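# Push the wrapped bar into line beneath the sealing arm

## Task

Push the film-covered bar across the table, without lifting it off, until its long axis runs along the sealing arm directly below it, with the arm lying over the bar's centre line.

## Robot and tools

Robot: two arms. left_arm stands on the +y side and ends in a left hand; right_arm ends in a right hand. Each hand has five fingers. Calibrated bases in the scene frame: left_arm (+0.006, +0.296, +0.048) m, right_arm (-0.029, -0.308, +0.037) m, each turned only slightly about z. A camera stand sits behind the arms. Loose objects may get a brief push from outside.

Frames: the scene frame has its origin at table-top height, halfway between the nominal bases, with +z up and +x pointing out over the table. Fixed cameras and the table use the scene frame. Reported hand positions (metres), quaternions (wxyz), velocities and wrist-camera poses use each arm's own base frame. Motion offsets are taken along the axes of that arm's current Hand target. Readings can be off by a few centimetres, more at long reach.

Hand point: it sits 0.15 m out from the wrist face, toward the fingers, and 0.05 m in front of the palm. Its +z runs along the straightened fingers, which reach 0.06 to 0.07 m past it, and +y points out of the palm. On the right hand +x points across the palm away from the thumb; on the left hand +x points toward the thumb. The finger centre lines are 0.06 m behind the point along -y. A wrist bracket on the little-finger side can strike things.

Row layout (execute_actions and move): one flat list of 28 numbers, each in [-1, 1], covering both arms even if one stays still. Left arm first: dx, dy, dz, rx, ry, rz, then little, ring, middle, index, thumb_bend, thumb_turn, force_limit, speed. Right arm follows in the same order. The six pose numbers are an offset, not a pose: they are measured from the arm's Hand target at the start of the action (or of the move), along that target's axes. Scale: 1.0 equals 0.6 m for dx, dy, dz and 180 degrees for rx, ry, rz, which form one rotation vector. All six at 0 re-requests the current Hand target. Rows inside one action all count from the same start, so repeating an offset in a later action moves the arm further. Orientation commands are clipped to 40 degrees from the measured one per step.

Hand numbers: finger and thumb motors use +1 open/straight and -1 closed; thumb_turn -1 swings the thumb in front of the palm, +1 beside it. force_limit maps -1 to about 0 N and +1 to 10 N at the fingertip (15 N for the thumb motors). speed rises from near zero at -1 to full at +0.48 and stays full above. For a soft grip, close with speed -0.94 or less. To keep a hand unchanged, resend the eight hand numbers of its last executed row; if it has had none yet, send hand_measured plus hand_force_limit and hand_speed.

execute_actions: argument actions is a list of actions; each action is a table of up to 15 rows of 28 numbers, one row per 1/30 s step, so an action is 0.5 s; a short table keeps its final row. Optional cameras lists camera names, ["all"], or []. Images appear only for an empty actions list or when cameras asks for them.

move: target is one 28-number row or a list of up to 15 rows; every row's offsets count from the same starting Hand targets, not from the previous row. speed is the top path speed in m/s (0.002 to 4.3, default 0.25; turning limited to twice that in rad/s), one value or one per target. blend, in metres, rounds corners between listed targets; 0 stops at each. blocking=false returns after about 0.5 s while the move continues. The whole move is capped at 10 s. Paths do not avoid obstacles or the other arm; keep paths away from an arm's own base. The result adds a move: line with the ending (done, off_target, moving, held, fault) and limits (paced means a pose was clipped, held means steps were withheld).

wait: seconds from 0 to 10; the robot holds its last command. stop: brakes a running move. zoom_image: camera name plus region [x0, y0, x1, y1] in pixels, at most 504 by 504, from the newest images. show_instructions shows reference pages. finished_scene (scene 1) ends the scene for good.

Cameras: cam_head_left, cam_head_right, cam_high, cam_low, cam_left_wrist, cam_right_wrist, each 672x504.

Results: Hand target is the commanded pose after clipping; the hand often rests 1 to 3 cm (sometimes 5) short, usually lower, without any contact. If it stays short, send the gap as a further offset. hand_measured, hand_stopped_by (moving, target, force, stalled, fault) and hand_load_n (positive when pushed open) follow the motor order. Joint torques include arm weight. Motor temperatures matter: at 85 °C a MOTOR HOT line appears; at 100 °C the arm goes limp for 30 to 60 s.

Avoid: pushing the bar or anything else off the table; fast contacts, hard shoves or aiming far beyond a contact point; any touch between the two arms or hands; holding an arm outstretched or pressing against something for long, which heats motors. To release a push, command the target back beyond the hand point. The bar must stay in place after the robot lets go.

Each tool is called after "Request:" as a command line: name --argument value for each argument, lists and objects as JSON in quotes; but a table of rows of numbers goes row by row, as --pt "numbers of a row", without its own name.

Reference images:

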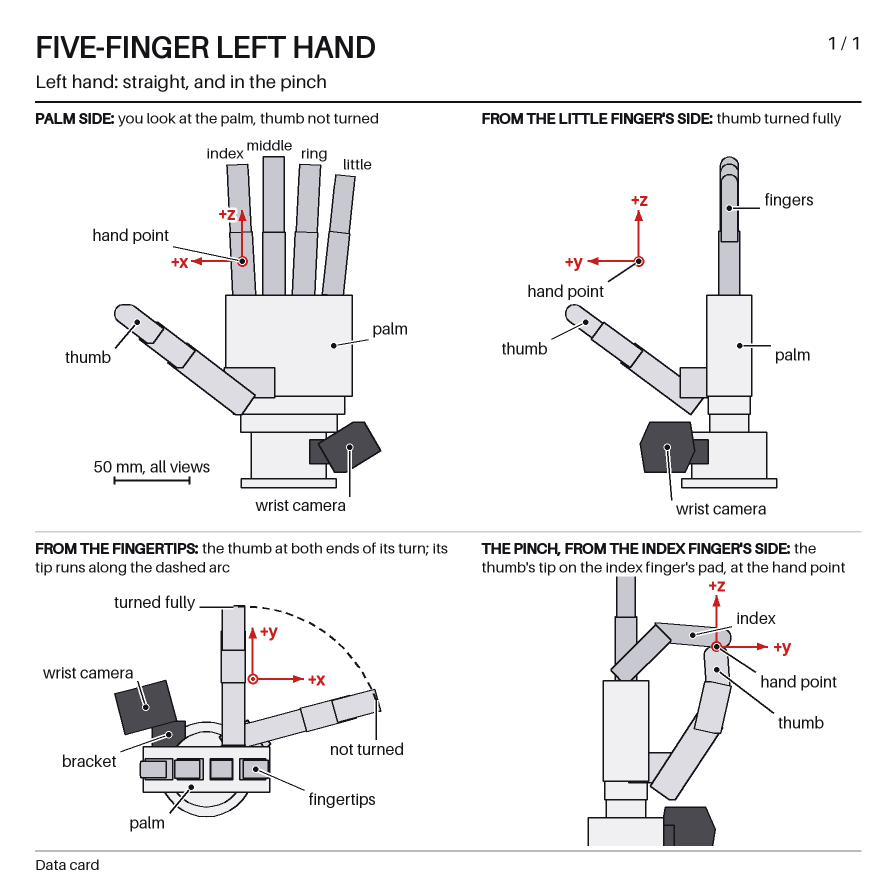

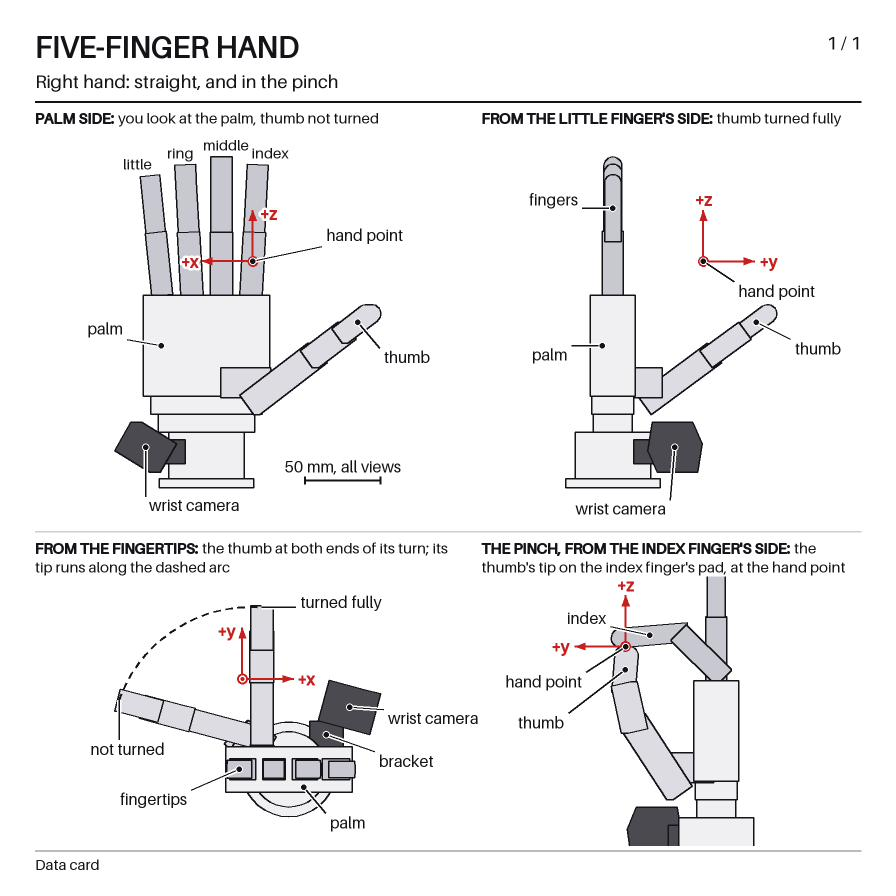

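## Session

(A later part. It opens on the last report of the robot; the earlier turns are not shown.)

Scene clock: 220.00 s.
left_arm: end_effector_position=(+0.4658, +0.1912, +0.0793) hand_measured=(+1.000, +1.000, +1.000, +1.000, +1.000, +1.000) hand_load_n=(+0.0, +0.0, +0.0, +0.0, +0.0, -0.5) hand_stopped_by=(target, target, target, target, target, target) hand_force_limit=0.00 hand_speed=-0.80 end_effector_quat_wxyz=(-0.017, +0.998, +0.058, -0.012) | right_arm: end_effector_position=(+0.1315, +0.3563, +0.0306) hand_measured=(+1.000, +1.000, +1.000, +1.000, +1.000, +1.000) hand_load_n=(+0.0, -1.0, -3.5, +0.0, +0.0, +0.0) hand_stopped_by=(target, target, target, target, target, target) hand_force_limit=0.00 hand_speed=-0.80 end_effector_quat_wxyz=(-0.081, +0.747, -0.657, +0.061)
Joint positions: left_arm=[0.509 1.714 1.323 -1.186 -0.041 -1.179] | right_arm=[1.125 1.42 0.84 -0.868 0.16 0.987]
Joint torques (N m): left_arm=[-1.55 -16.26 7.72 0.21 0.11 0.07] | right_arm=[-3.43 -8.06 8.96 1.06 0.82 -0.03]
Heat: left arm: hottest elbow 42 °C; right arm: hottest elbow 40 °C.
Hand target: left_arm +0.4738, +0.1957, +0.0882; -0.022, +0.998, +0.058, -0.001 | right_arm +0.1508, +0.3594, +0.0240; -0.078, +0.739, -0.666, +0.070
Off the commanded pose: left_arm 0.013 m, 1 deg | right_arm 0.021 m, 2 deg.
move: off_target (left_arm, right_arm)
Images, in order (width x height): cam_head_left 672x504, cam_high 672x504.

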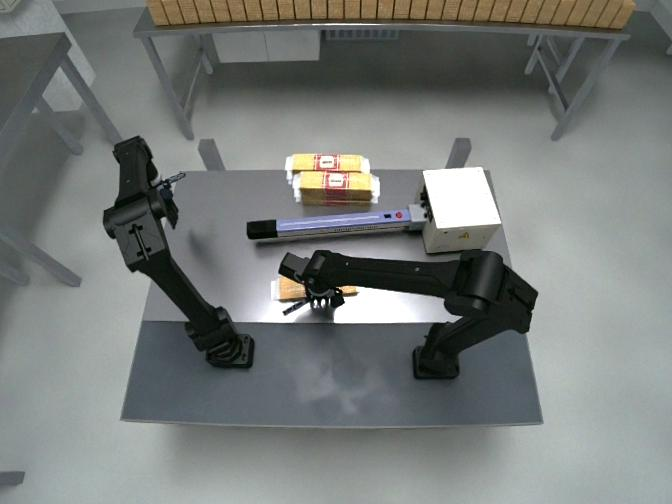

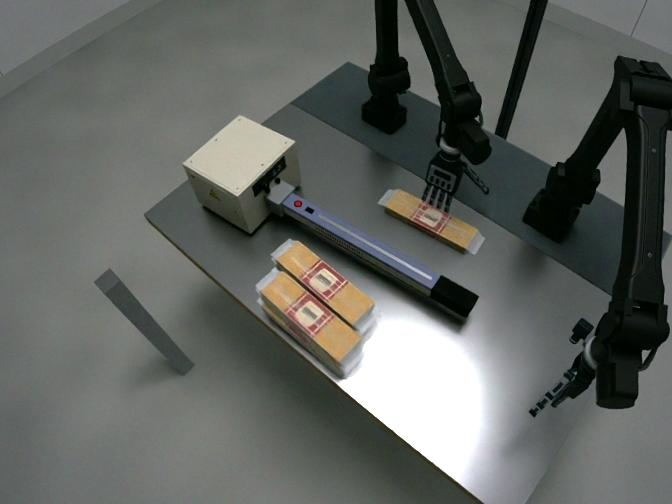

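Request:
move --target '[0,0,0,0,0,0,1,1,1,1,1,1,0,-0.8,0.0105,-0.0973,0.0207,0,0,0,1,1,1,1,1,1,0,-0.8]' --speed 0.06 --cameras '["cam_high","cam_head_left"]'

Request:
zoom_image --camera "cam_high" --region '[340, 130, 500, 258]'

Scene clock: 230.17 s.
left_arm: end_effector_position=(+0.4658, +0.1912, +0.0793) hand_measured=(+1.000, +1.000, +1.000, +1.000, +1.000, +1.000) hand_load_n=(+0.0, +0.0, +0.0, +0.0, +0.0, +0.0) hand_stopped_by=(target, target, target, target, target, target) hand_force_limit=0.00 hand_speed=-0.80 end_effector_quat_wxyz=(-0.017, +0.998, +0.058, -0.012) | right_arm: end_effector_position=(+0.1952, +0.3555, +0.0316) hand_measured=(+1.000, +1.000, +1.000, +1.000, +1.000, +1.000) hand_load_n=(+0.0, +0.0, -1.5, -0.5, +0.0, +0.0) hand_stopped_by=(target, target, target, target, target, target) hand_force_limit=0.00 hand_speed=-0.80 end_effector_quat_wxyz=(-0.080, +0.744, -0.660, +0.064)
Joint positions: left_arm=[0.509 1.714 1.323 -1.186 -0.041 -1.179] | right_arm=[0.98 1.493 0.922 -0.858 0.148 0.851]
Joint torques (N m): left_arm=[-1.55 -16.21 7.72 0.2 0.11 0.07] | right_arm=[-2.37 -8.41 8.96 1.22 0.6 0.01]
Heat: left arm: hottest elbow 42 °C; right arm: hottest elbow 40 °C.
Hand target: left_arm +0.4738, +0.1957, +0.0882; -0.022, +0.998, +0.058, -0.001 | right_arm +0.2109, +0.3593, +0.0240; -0.078, +0.739, -0.666, +0.070
Off the commanded pose: left_arm 0.013 m, 1 deg | right_arm 0.018 m, 1 deg.
move: off_target (left_arm, right_arm)
Images, in order (width x height): cam_head_left 672x504, cam_high 672x504.

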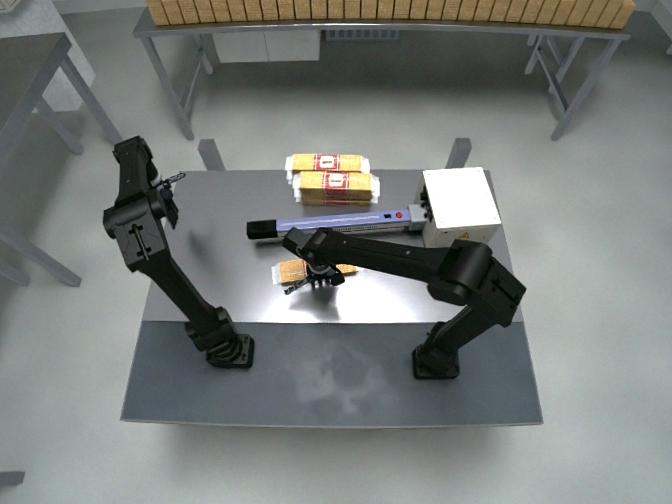

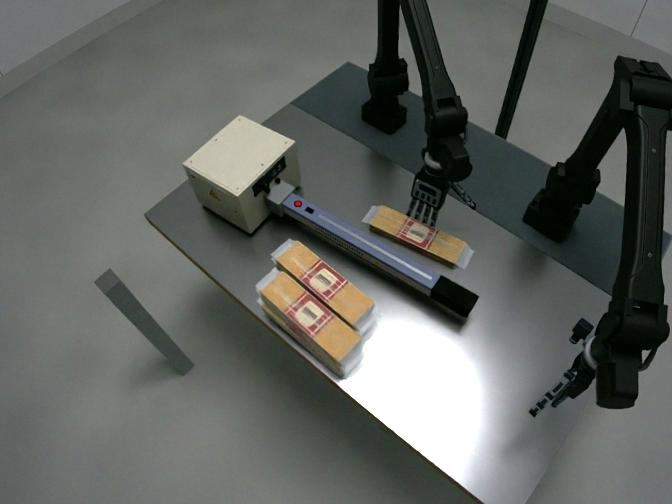

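Scaled by 3.150 from the camera's 672x504 image, which has a finer 960x720 frame.

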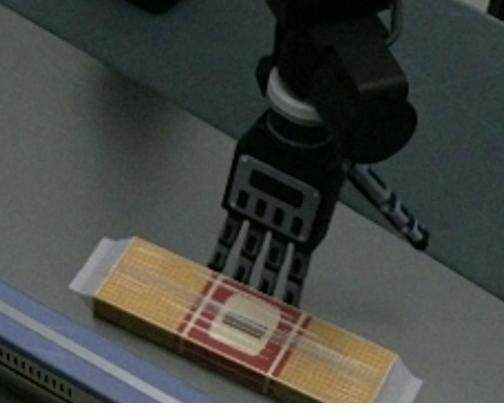

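Request:
zoom_image --camera "cam_head_left" --region '[240, 190, 410, 318]'

Request:
zoom_image --camera "cam_high" --region '[260, 160, 500, 340]'

Scaled by 2.965 from the camera's 672x504 image, which has a finer 960x720 frame.

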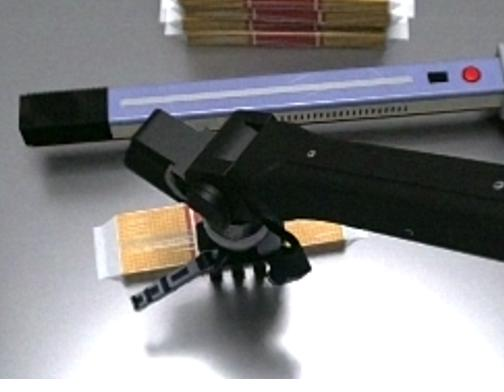

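Scaled by 2.100 from the camera's 672x504 image, which has a finer 960x720 frame.

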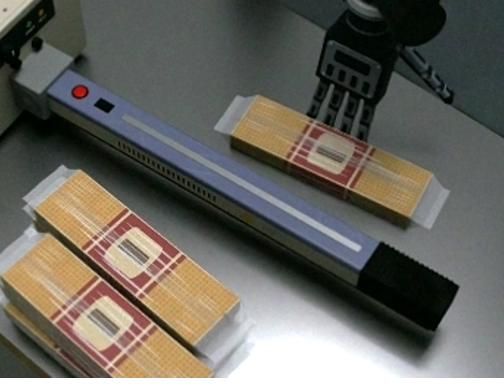

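Request:
move --target '[0,0,0,0,0,0,1,1,1,1,1,1,0,-0.8,-0.0135,-0.108,0.0229,0,0,0.028,1,1,1,1,1,1,0,-0.8]' --speed 0.06 --cameras '["cam_high","cam_head_left","cam_low"]'

Request:
zoom_image --camera "cam_high" --region '[260, 160, 500, 340]'

Request:
zoom_image --camera "cam_head_left" --region '[240, 190, 410, 318]'

Request:
zoom_image --camera "cam_low" --region '[285, 190, 425, 285]'

Scene clock: 269.30 s.
left_arm: end_effector_position=(+0.4658, +0.1912, +0.0793) hand_measured=(+1.000, +1.000, +1.000, +1.000, +1.000, +1.000) hand_load_n=(+0.0, +0.0, +0.0, +0.0, +0.0, +0.0) hand_stopped_by=(target, target, target, target, target, target) hand_force_limit=0.00 hand_speed=-0.80 end_effector_quat_wxyz=(-0.017, +0.998, +0.058, -0.012) | right_arm: end_effector_position=(+0.2069, +0.3578, +0.0378) hand_measured=(+1.000, +1.000, +0.998, +1.000, +1.000, +1.000) hand_load_n=(+0.0, +0.0, -19.0, -2.0, +0.0, +0.0) hand_stopped_by=(target, target, target, target, target, target) hand_force_limit=0.00 hand_speed=-0.80 end_effector_quat_wxyz=(-0.044, +0.743, -0.667, +0.039)
Joint positions: left_arm=[0.509 1.714 1.323 -1.186 -0.041 -1.179] | right_arm=[0.93 1.548 0.999 -0.941 0.085 0.82]
Joint torques (N m): left_arm=[-1.49 -16.26 7.71 0.21 0.11 0.07] | right_arm=[-6.59 -7.47 11.84 3.82 2.94 0.2]
Heat: left arm: hottest elbow 42 °C; right arm: hottest elbow 40 °C.
Hand target: left_arm +0.4738, +0.1957, +0.0882; -0.022, +0.998, +0.058, -0.001 | right_arm +0.2759, +0.3741, +0.0239; -0.081, +0.709, -0.698, +0.066
Off the commanded pose: left_arm 0.013 m, 1 deg | right_arm 0.072 m, 7 deg.
move: off_target (left_arm, right_arm)
Images, in order (width x height): cam_head_left 672x504, cam_high 672x504, cam_low 672x504.

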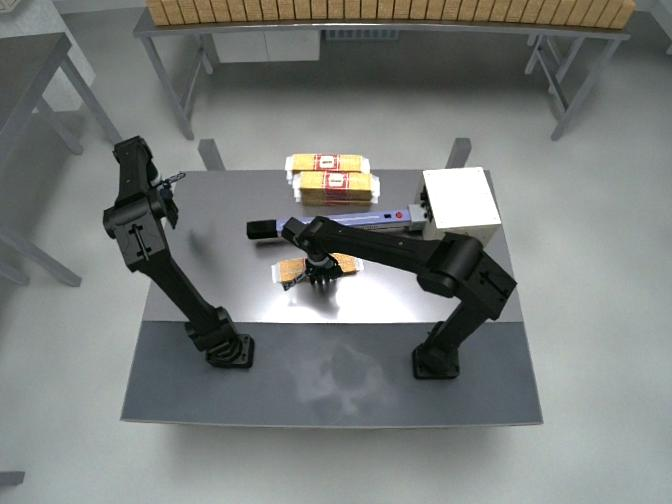

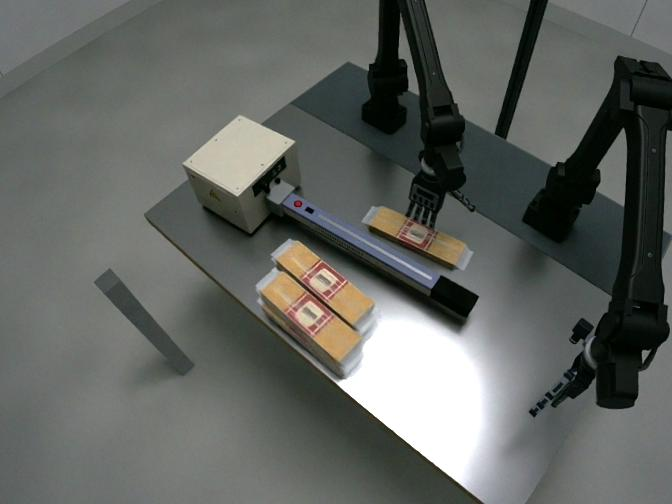

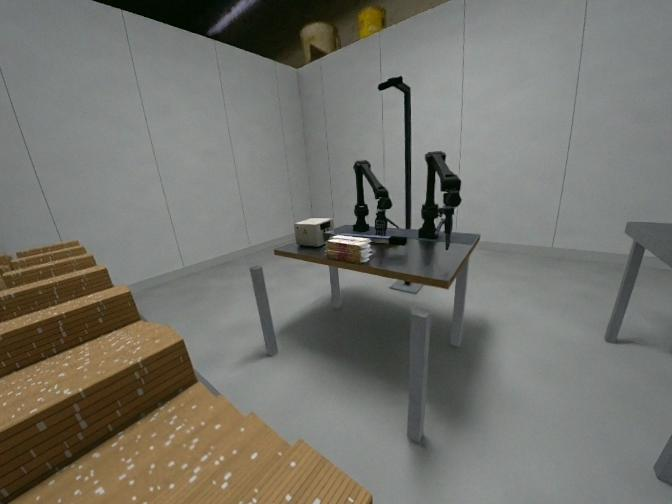

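Scaled by 2.100 from the camera's 672x504 image, which has a finer 960x720 frame.

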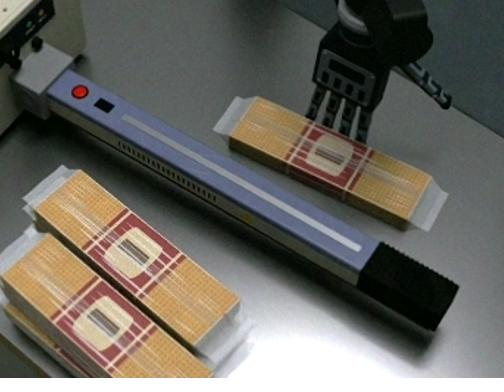

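Scaled by 2.965 from the camera's 672x504 image, which has a finer 960x720 frame.

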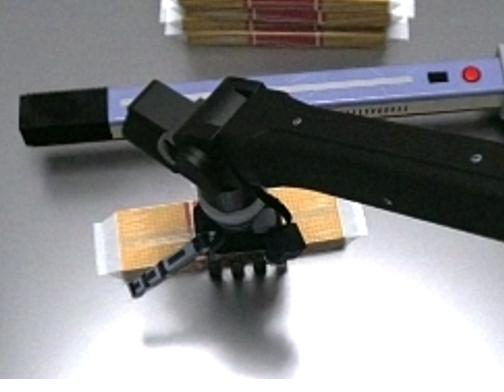

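Scaled by 3.600 from the camera's 672x504 image, which has a finer 960x720 frame.

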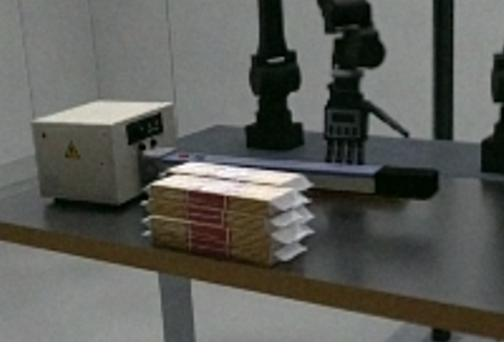

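Request:
move --target '[0,0,0,0,0,0,1,1,1,1,1,1,0,-0.8,0.012,0.1247,-0.0642,0,0,0,1,1,1,1,1,1,0,-0.8]' --speed 0.15 --cameras '["cam_high"]'

Request:
zoom_image --camera "cam_high" --region '[340, 150, 500, 278]'

Scene clock: 295.03 s.
left_arm: end_effector_position=(+0.4658, +0.1912, +0.0793) hand_measured=(+1.000, +1.000, +1.000, +1.000, +1.000, +1.000) hand_load_n=(+0.0, +0.0, +0.0, +0.0, +0.0, +0.0) hand_stopped_by=(target, target, target, target, target, target) hand_force_limit=0.00 hand_speed=-0.80 end_effector_quat_wxyz=(-0.017, +0.998, +0.058, -0.012) | right_arm: end_effector_position=(+0.1997, +0.3656, +0.0441) hand_measured=(+1.000, +1.000, +1.000, +1.000, +1.000, +1.000) hand_load_n=(+0.0, +0.0, +0.0, +0.0, +0.0, +0.0) hand_stopped_by=(target, target, target, target, target, target) hand_force_limit=0.00 hand_speed=-0.80 end_effector_quat_wxyz=(-0.081, +0.708, -0.698, +0.065)
Joint positions: left_arm=[0.509 1.714 1.323 -1.186 -0.041 -1.179] | right_arm=[0.987 1.487 0.953 -0.901 0.158 0.962]
Joint torques (N m): left_arm=[-1.49 -16.26 7.71 0.21 0.11 0.07] | right_arm=[0.26 -12.98 7.02 0.31 0.39 0.12]
Motor temperatures (°C): left_arm=[32 32 42 31 28 29] | right_arm=[33 31 42 32 36 31]
Heat: left arm: hottest elbow 42 °C; right arm: hottest elbow 42 °C.
Hand target: left_arm +0.4738, +0.1957, +0.0882; -0.022, +0.998, +0.058, -0.001 | right_arm +0.1948, +0.3652, +0.0460; -0.081, +0.709, -0.698, +0.066
Off the commanded pose: left_arm 0.013 m, 1 deg | right_arm 0.005 m, 0 deg.
move: off_target (left_arm)
Images, in order (width x height): cam_high 672x504.

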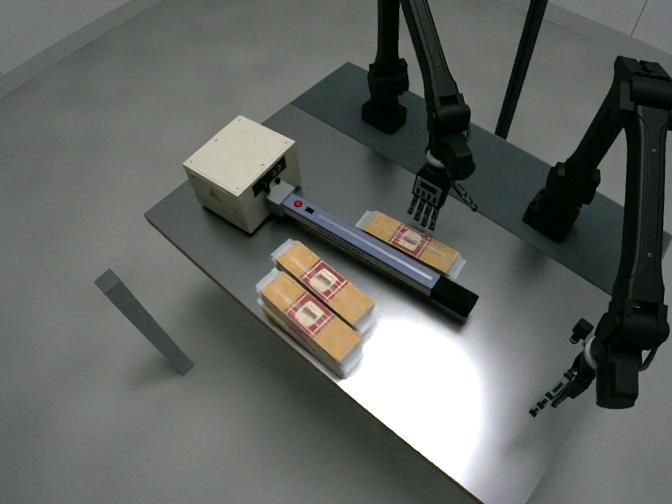

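Scaled by 3.150 from the camera's 672x504 image, which has a finer 960x720 frame.

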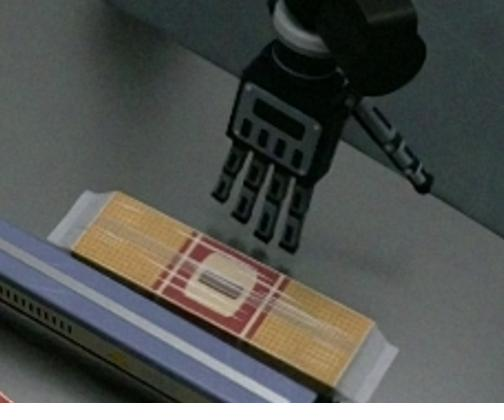

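Request:
wait --seconds 0 --cameras '["cam_head_left","cam_low"]'

Request:
zoom_image --camera "cam_head_left" --region '[240, 190, 410, 318]'

Request:
zoom_image --camera "cam_low" --region '[325, 200, 425, 280]'

Scene clock: 303.87 s.
left_arm: end_effector_position=(+0.4658, +0.1912, +0.0793) hand_measured=(+1.000, +1.000, +1.000, +1.000, +1.000, +1.000) hand_load_n=(+0.0, +0.0, +0.0, +0.0, +0.0, +0.0) hand_stopped_by=(target, target, target, target, target, target) hand_force_limit=0.00 hand_speed=-0.80 end_effector_quat_wxyz=(-0.017, +0.998, +0.058, -0.012) | right_arm: end_effector_position=(+0.1998, +0.3656, +0.0441) hand_measured=(+1.000, +1.000, +1.000, +1.000, +1.000, +1.000) hand_load_n=(+0.0, +0.0, +0.0, +0.0, +0.0, +0.0) hand_stopped_by=(target, target, target, target, target, target) hand_force_limit=0.00 hand_speed=-0.80 end_effector_quat_wxyz=(-0.081, +0.708, -0.699, +0.065)
Joint positions: left_arm=[0.509 1.714 1.323 -1.186 -0.041 -1.179] | right_arm=[0.987 1.487 0.953 -0.901 0.158 0.963]
Joint torques (N m): left_arm=[-1.49 -16.26 7.71 0.2 0.11 0.07] | right_arm=[0.03 -13.51 7.21 0.46 0.38 0.08]
Heat: left arm: hottest elbow 42 °C; right arm: hottest elbow 42 °C.
Hand target: left_arm +0.4738, +0.1957, +0.0882; -0.022, +0.998, +0.058, -0.001 | right_arm +0.1948, +0.3652, +0.0460; -0.081, +0.709, -0.698, +0.066
Off the commanded pose: left_arm 0.013 m, 1 deg | right_arm 0.005 m, 0 deg.
Images, in order (width x height): cam_head_left 672x504, cam_low 672x504.

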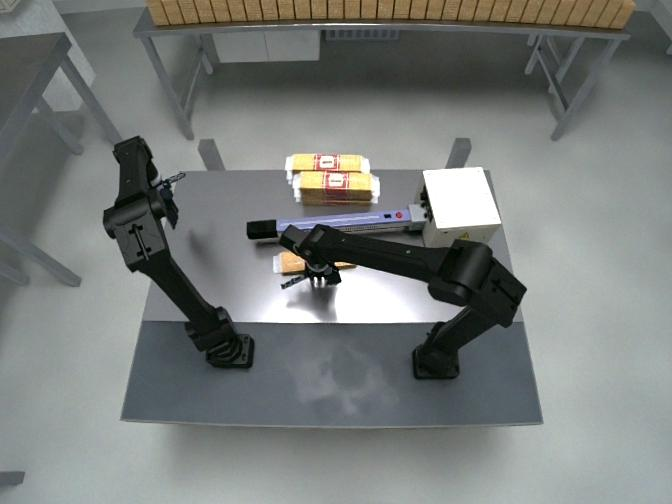

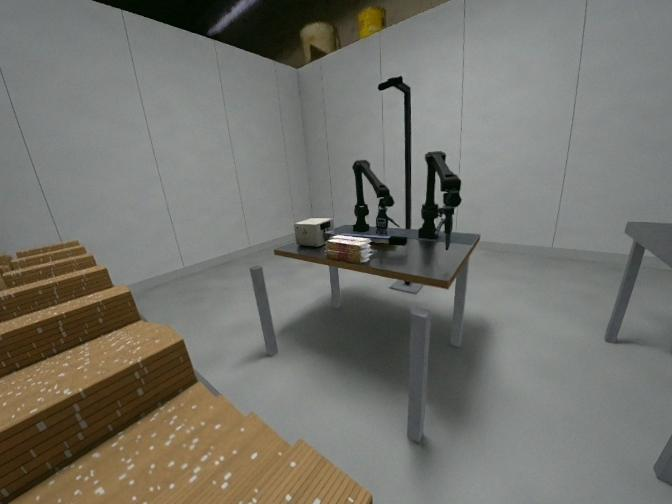

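Scaled by 2.965 from the camera's 672x504 image, which has a finer 960x720 frame.

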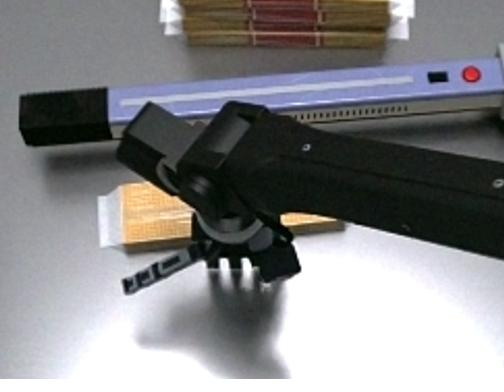

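Scaled by 5.040 from the camera's 672x504 image, which has a finer 960x720 frame.

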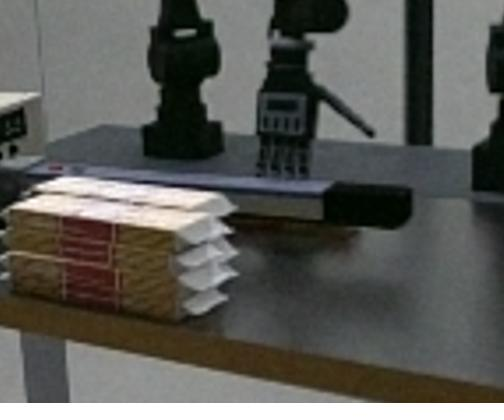

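Request:
move --target '[0,0,0,0,0,0,1,1,1,1,1,1,0,-0.8,0.0023,-0.1213,0.0307,0,0,-0.011,1,1,1,1,1,1,0,-0.8]' --speed 0.07 --cameras '["cam_high","cam_head_left","cam_low"]'

Request:
zoom_image --camera "cam_high" --region '[320, 150, 500, 294]'

Request:
zoom_image --camera "cam_head_left" --region '[240, 190, 410, 318]'

Request:
zoom_image --camera "cam_low" --region '[325, 200, 425, 280]'

Scene clock: 314.27 s.
left_arm: end_effector_position=(+0.4658, +0.1912, +0.0793) hand_measured=(+1.000, +1.000, +1.000, +1.000, +1.000, +1.000) hand_load_n=(-0.5, +0.0, +0.0, +0.0, +0.0, +0.0) hand_stopped_by=(target, target, target, target, target, target) hand_force_limit=0.00 hand_speed=-0.80 end_effector_quat_wxyz=(-0.017, +0.998, +0.058, -0.012) | right_arm: end_effector_position=(+0.2387, +0.3515, +0.0359) hand_measured=(+1.000, +1.000, +1.000, +1.000, +1.000, +1.000) hand_load_n=(+0.0, +0.0, -3.5, -1.0, +0.0, +0.0) hand_stopped_by=(target, target, target, target, target, target) hand_force_limit=0.00 hand_speed=-0.80 end_effector_quat_wxyz=(-0.058, +0.733, -0.675, +0.063)
Joint positions: left_arm=[0.509 1.714 1.323 -1.186 -0.041 -1.179] | right_arm=[0.885 1.563 1.018 -0.917 0.132 0.796]
Joint torques (N m): left_arm=[-1.49 -16.26 7.71 0.21 0.11 0.07] | right_arm=[-3.43 -10.93 11.43 1.31 0.71 -0.03]
Heat: left arm: hottest elbow 42 °C; right arm: hottest elbow 42 °C.
Hand target: left_arm +0.4738, +0.1957, +0.0882; -0.022, +0.998, +0.058, -0.001 | right_arm +0.2699, +0.3652, +0.0432; -0.080, +0.721, -0.685, +0.068
Off the commanded pose: left_arm 0.013 m, 1 deg | right_arm 0.035 m, 3 deg.
move: off_target (left_arm, right_arm)
Images, in order (width x height): cam_head_left 672x504, cam_high 672x504, cam_low 672x504.

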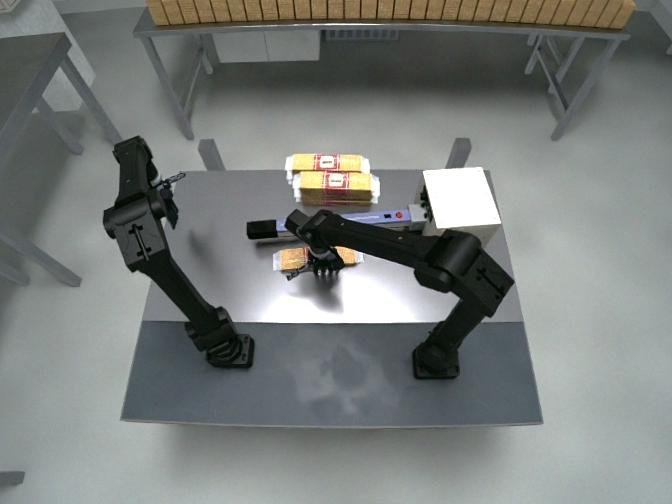

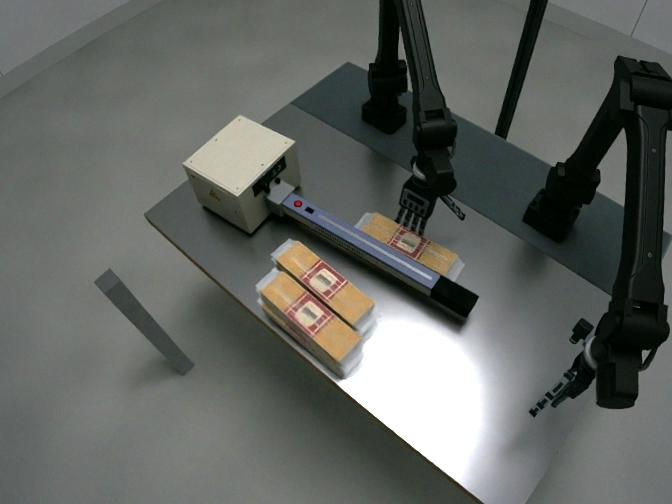

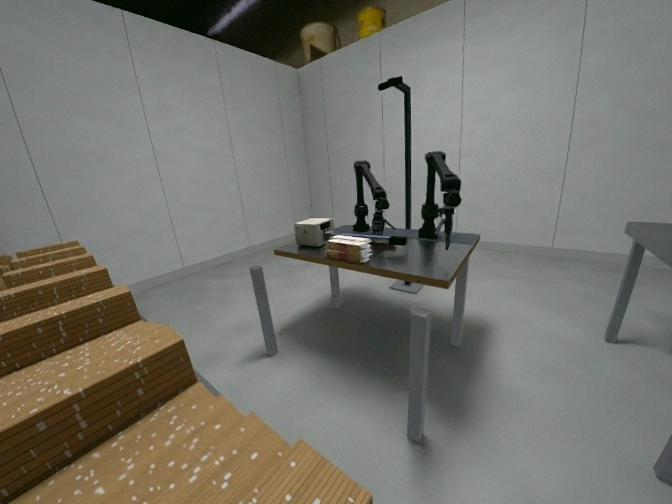

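Scaled by 2.800 from the camera's 672x504 image, which has a finer 960x720 frame.

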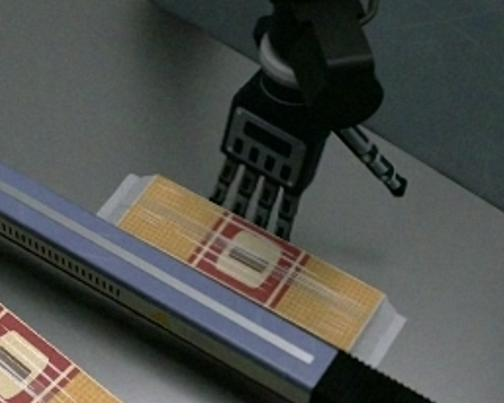

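Scaled by 2.965 from the camera's 672x504 image, which has a finer 960x720 frame.

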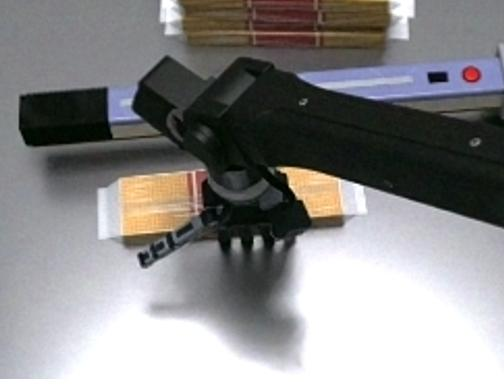

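Scaled by 5.040 from the camera's 672x504 image, which has a finer 960x720 frame.

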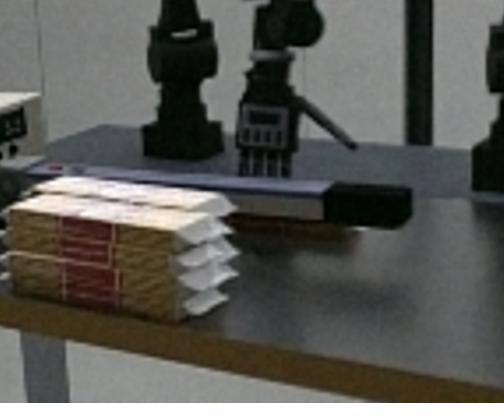

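Request:
move --target '[0,0,0,0,0,0,1,1,1,1,1,1,0,-0.8,-0.0032,-0.0995,0.0144,0,0,0.0083,1,1,1,1,1,1,0,-0.8]' --speed 0.07 --cameras '["cam_high","cam_head_left","cam_low"]'

Request:
zoom_image --camera "cam_high" --region '[320, 150, 500, 294]'

Request:
zoom_image --camera "cam_head_left" --region '[240, 190, 410, 318]'

Scene clock: 332.50 s.
left_arm: end_effector_position=(+0.4658, +0.1912, +0.0793) hand_measured=(+1.000, +1.000, +1.000, +1.000, +1.000, +1.000) hand_load_n=(+0.0, +0.0, +0.0, +0.0, +0.0, +0.0) hand_stopped_by=(target, target, target, target, target, target) hand_force_limit=0.00 hand_speed=-0.80 end_effector_quat_wxyz=(-0.017, +0.998, +0.058, -0.012) | right_arm: end_effector_position=(+0.2973, +0.3599, +0.0384) hand_measured=(+1.000, +1.000, +1.000, +1.000, +1.000, +1.000) hand_load_n=(+0.0, +0.0, -3.5, -1.0, -0.5, +0.0) hand_stopped_by=(target, target, target, target, target, target) hand_force_limit=0.00 hand_speed=-0.80 end_effector_quat_wxyz=(-0.059, +0.723, -0.686, +0.060)
Joint positions: left_arm=[0.509 1.714 1.323 -1.186 -0.041 -1.179] | right_arm=[0.796 1.661 1.147 -0.937 0.118 0.736]
Joint torques (N m): left_arm=[-1.55 -16.26 7.71 0.2 0.11 0.06] | right_arm=[-2.73 -13.27 11.82 1.26 0.56 0.01]
Heat: left arm: hottest elbow 42 °C; right arm: hottest elbow 42 °C.
Hand target: left_arm +0.4738, +0.1957, +0.0882; -0.022, +0.998, +0.058, -0.001 | right_arm +0.3300, +0.3702, +0.0472; -0.081, +0.712, -0.695, +0.067
Off the commanded pose: left_arm 0.013 m, 1 deg | right_arm 0.035 m, 3 deg.
move: off_target (left_arm, right_arm)
Images, in order (width x height): cam_head_left 672x504, cam_high 672x504, cam_low 672x504.

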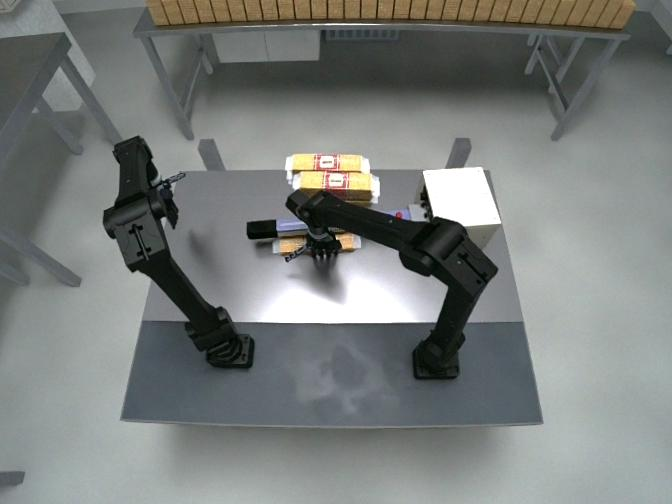

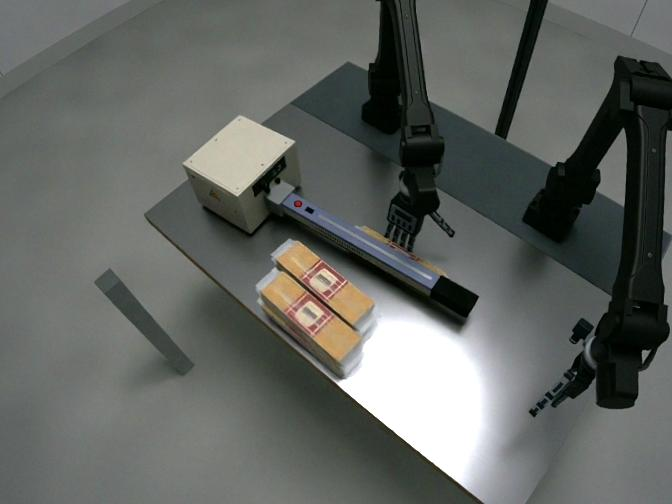

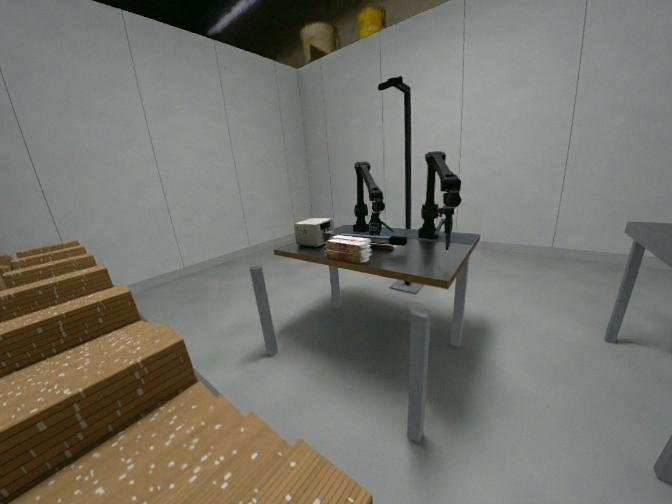

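Scaled by 2.800 from the camera's 672x504 image, which has a finer 960x720 frame.

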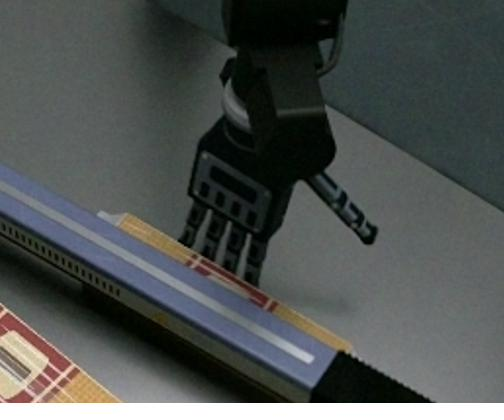

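Scaled by 2.965 from the camera's 672x504 image, which has a finer 960x720 frame.

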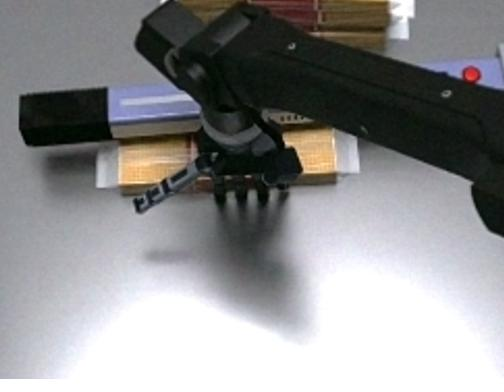

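Request:
move --target '[0,0,0,0,0,0,1,1,1,1,1,1,0,-0.8,-0.0018,-0.0612,0.0095,0,0,-0.005,1,1,1,1,1,1,0,-0.8]' --speed 0.06 --cameras '["cam_high","cam_head_left","cam_low"]'

Request:
zoom_image --camera "cam_head_left" --region '[240, 190, 410, 318]'

Request:
zoom_image --camera "cam_high" --region '[320, 180, 500, 324]'

Request:
zoom_image --camera "cam_low" --region '[325, 200, 425, 280]'

Scene clock: 350.67 s.
left_arm: end_effector_position=(+0.4658, +0.1912, +0.0793) hand_measured=(+1.000, +1.000, +1.000, +1.000, +1.000, +1.000) hand_load_n=(+0.0, +0.0, +0.0, +0.0, +0.0, +0.0) hand_stopped_by=(target, target, target, target, target, target) hand_force_limit=0.00 hand_speed=-0.80 end_effector_quat_wxyz=(-0.017, +0.998, +0.058, -0.012) | right_arm: end_effector_position=(+0.3344, +0.3632, +0.0397) hand_measured=(+1.000, +1.000, +1.000, +1.000, +1.000, +1.000) hand_load_n=(+0.0, +0.0, -4.0, +0.0, +0.0, +0.0) hand_stopped_by=(target, target, target, target, target, target) hand_force_limit=0.00 hand_speed=-0.80 end_effector_quat_wxyz=(-0.057, +0.727, -0.681, +0.061)
Joint positions: left_arm=[0.509 1.714 1.323 -1.186 -0.041 -1.179] | right_arm=[0.748 1.729 1.241 -0.96 0.113 0.675]
Joint torques (N m): left_arm=[-1.49 -16.26 7.71 0.21 0.11 0.07] | right_arm=[-2.96 -14.15 12.12 1.18 0.53 0.05]
Heat: left arm: hottest elbow 43 °C; right arm: hottest elbow 43 °C.
Hand target: left_arm +0.4738, +0.1957, +0.0882; -0.022, +0.998, +0.058, -0.001 | right_arm +0.3670, +0.3721, +0.0491; -0.080, +0.717, -0.689, +0.067
Off the commanded pose: left_arm 0.013 m, 1 deg | right_arm 0.035 m, 3 deg.
move: off_target (left_arm, right_arm)
Images, in order (width x height): cam_head_left 672x504, cam_high 672x504, cam_low 672x504.

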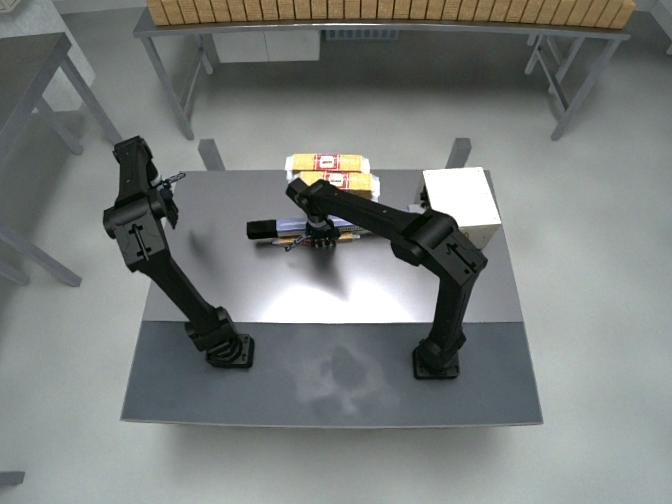

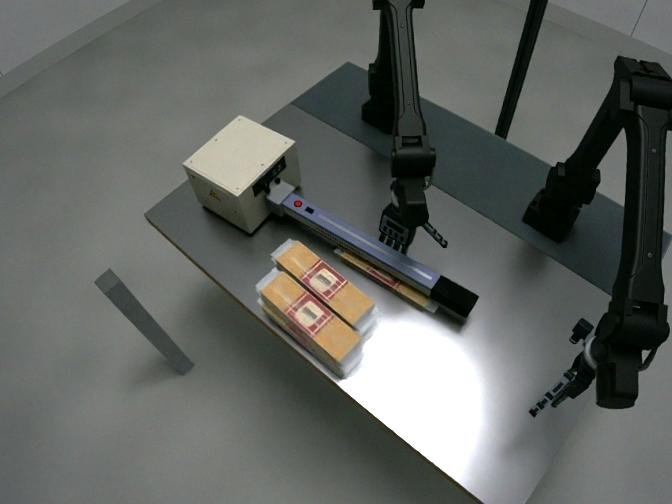

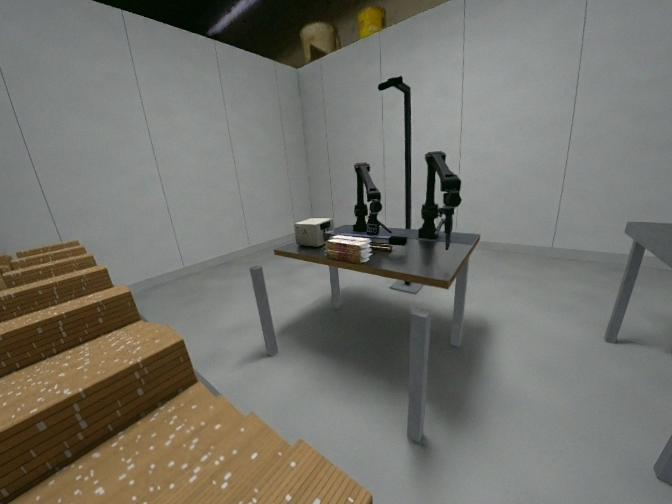

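Scaled by 2.965 from the camera's 672x504 image, which has a finer 960x720 frame.

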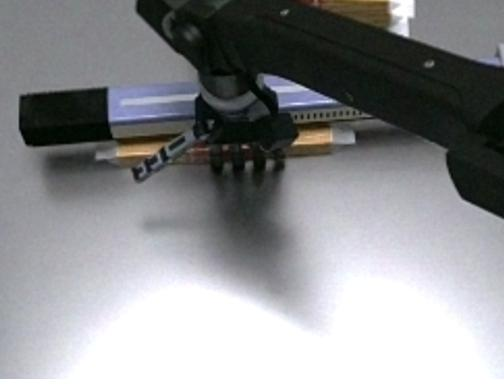

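Scaled by 2.800 from the camera's 672x504 image, which has a finer 960x720 frame.

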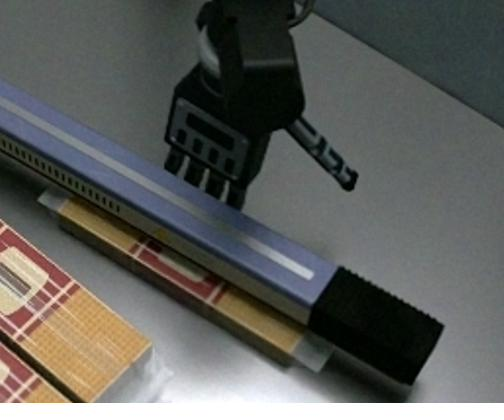

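Scaled by 5.040 from the camera's 672x504 image, which has a finer 960x720 frame.

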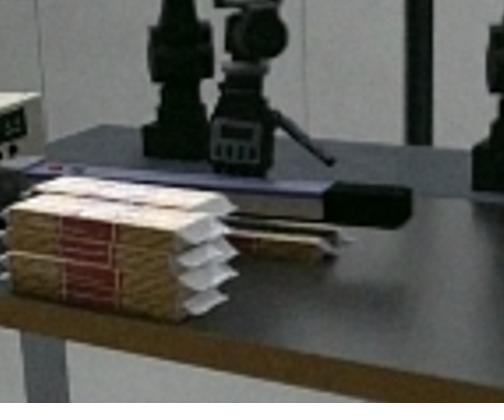

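Request:
zoom_image --camera "cam_head_left" --region '[265, 215, 375, 265]'

Request:
zoom_image --camera "cam_high" --region '[325, 225, 445, 325]'

Request:
zoom_image --camera "cam_low" --region '[365, 225, 415, 260]'

Scaled by 4.582 from the camera's 672x504 image, which has a finer 960x720 frame.

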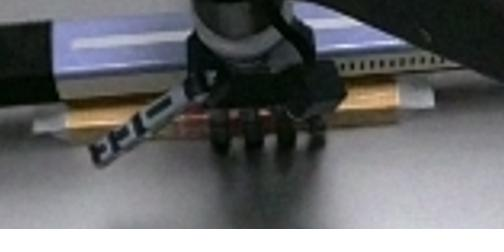

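Scaled by 4.200 from the camera's 672x504 image, which has a finer 960x720 frame.

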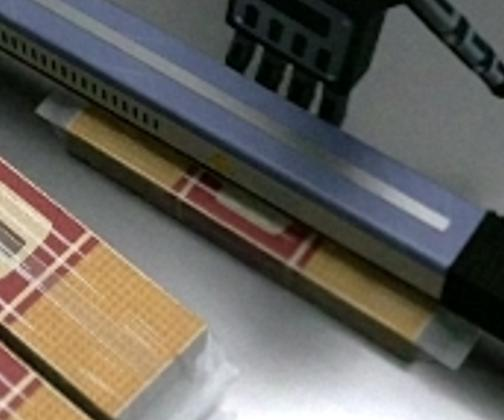

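Scaled by 10.080 from the camera's 672x504 image, which has a finer 960x720 frame.

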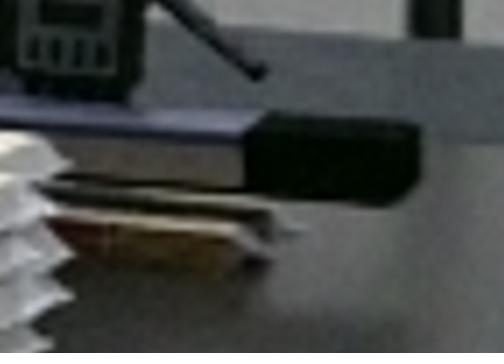

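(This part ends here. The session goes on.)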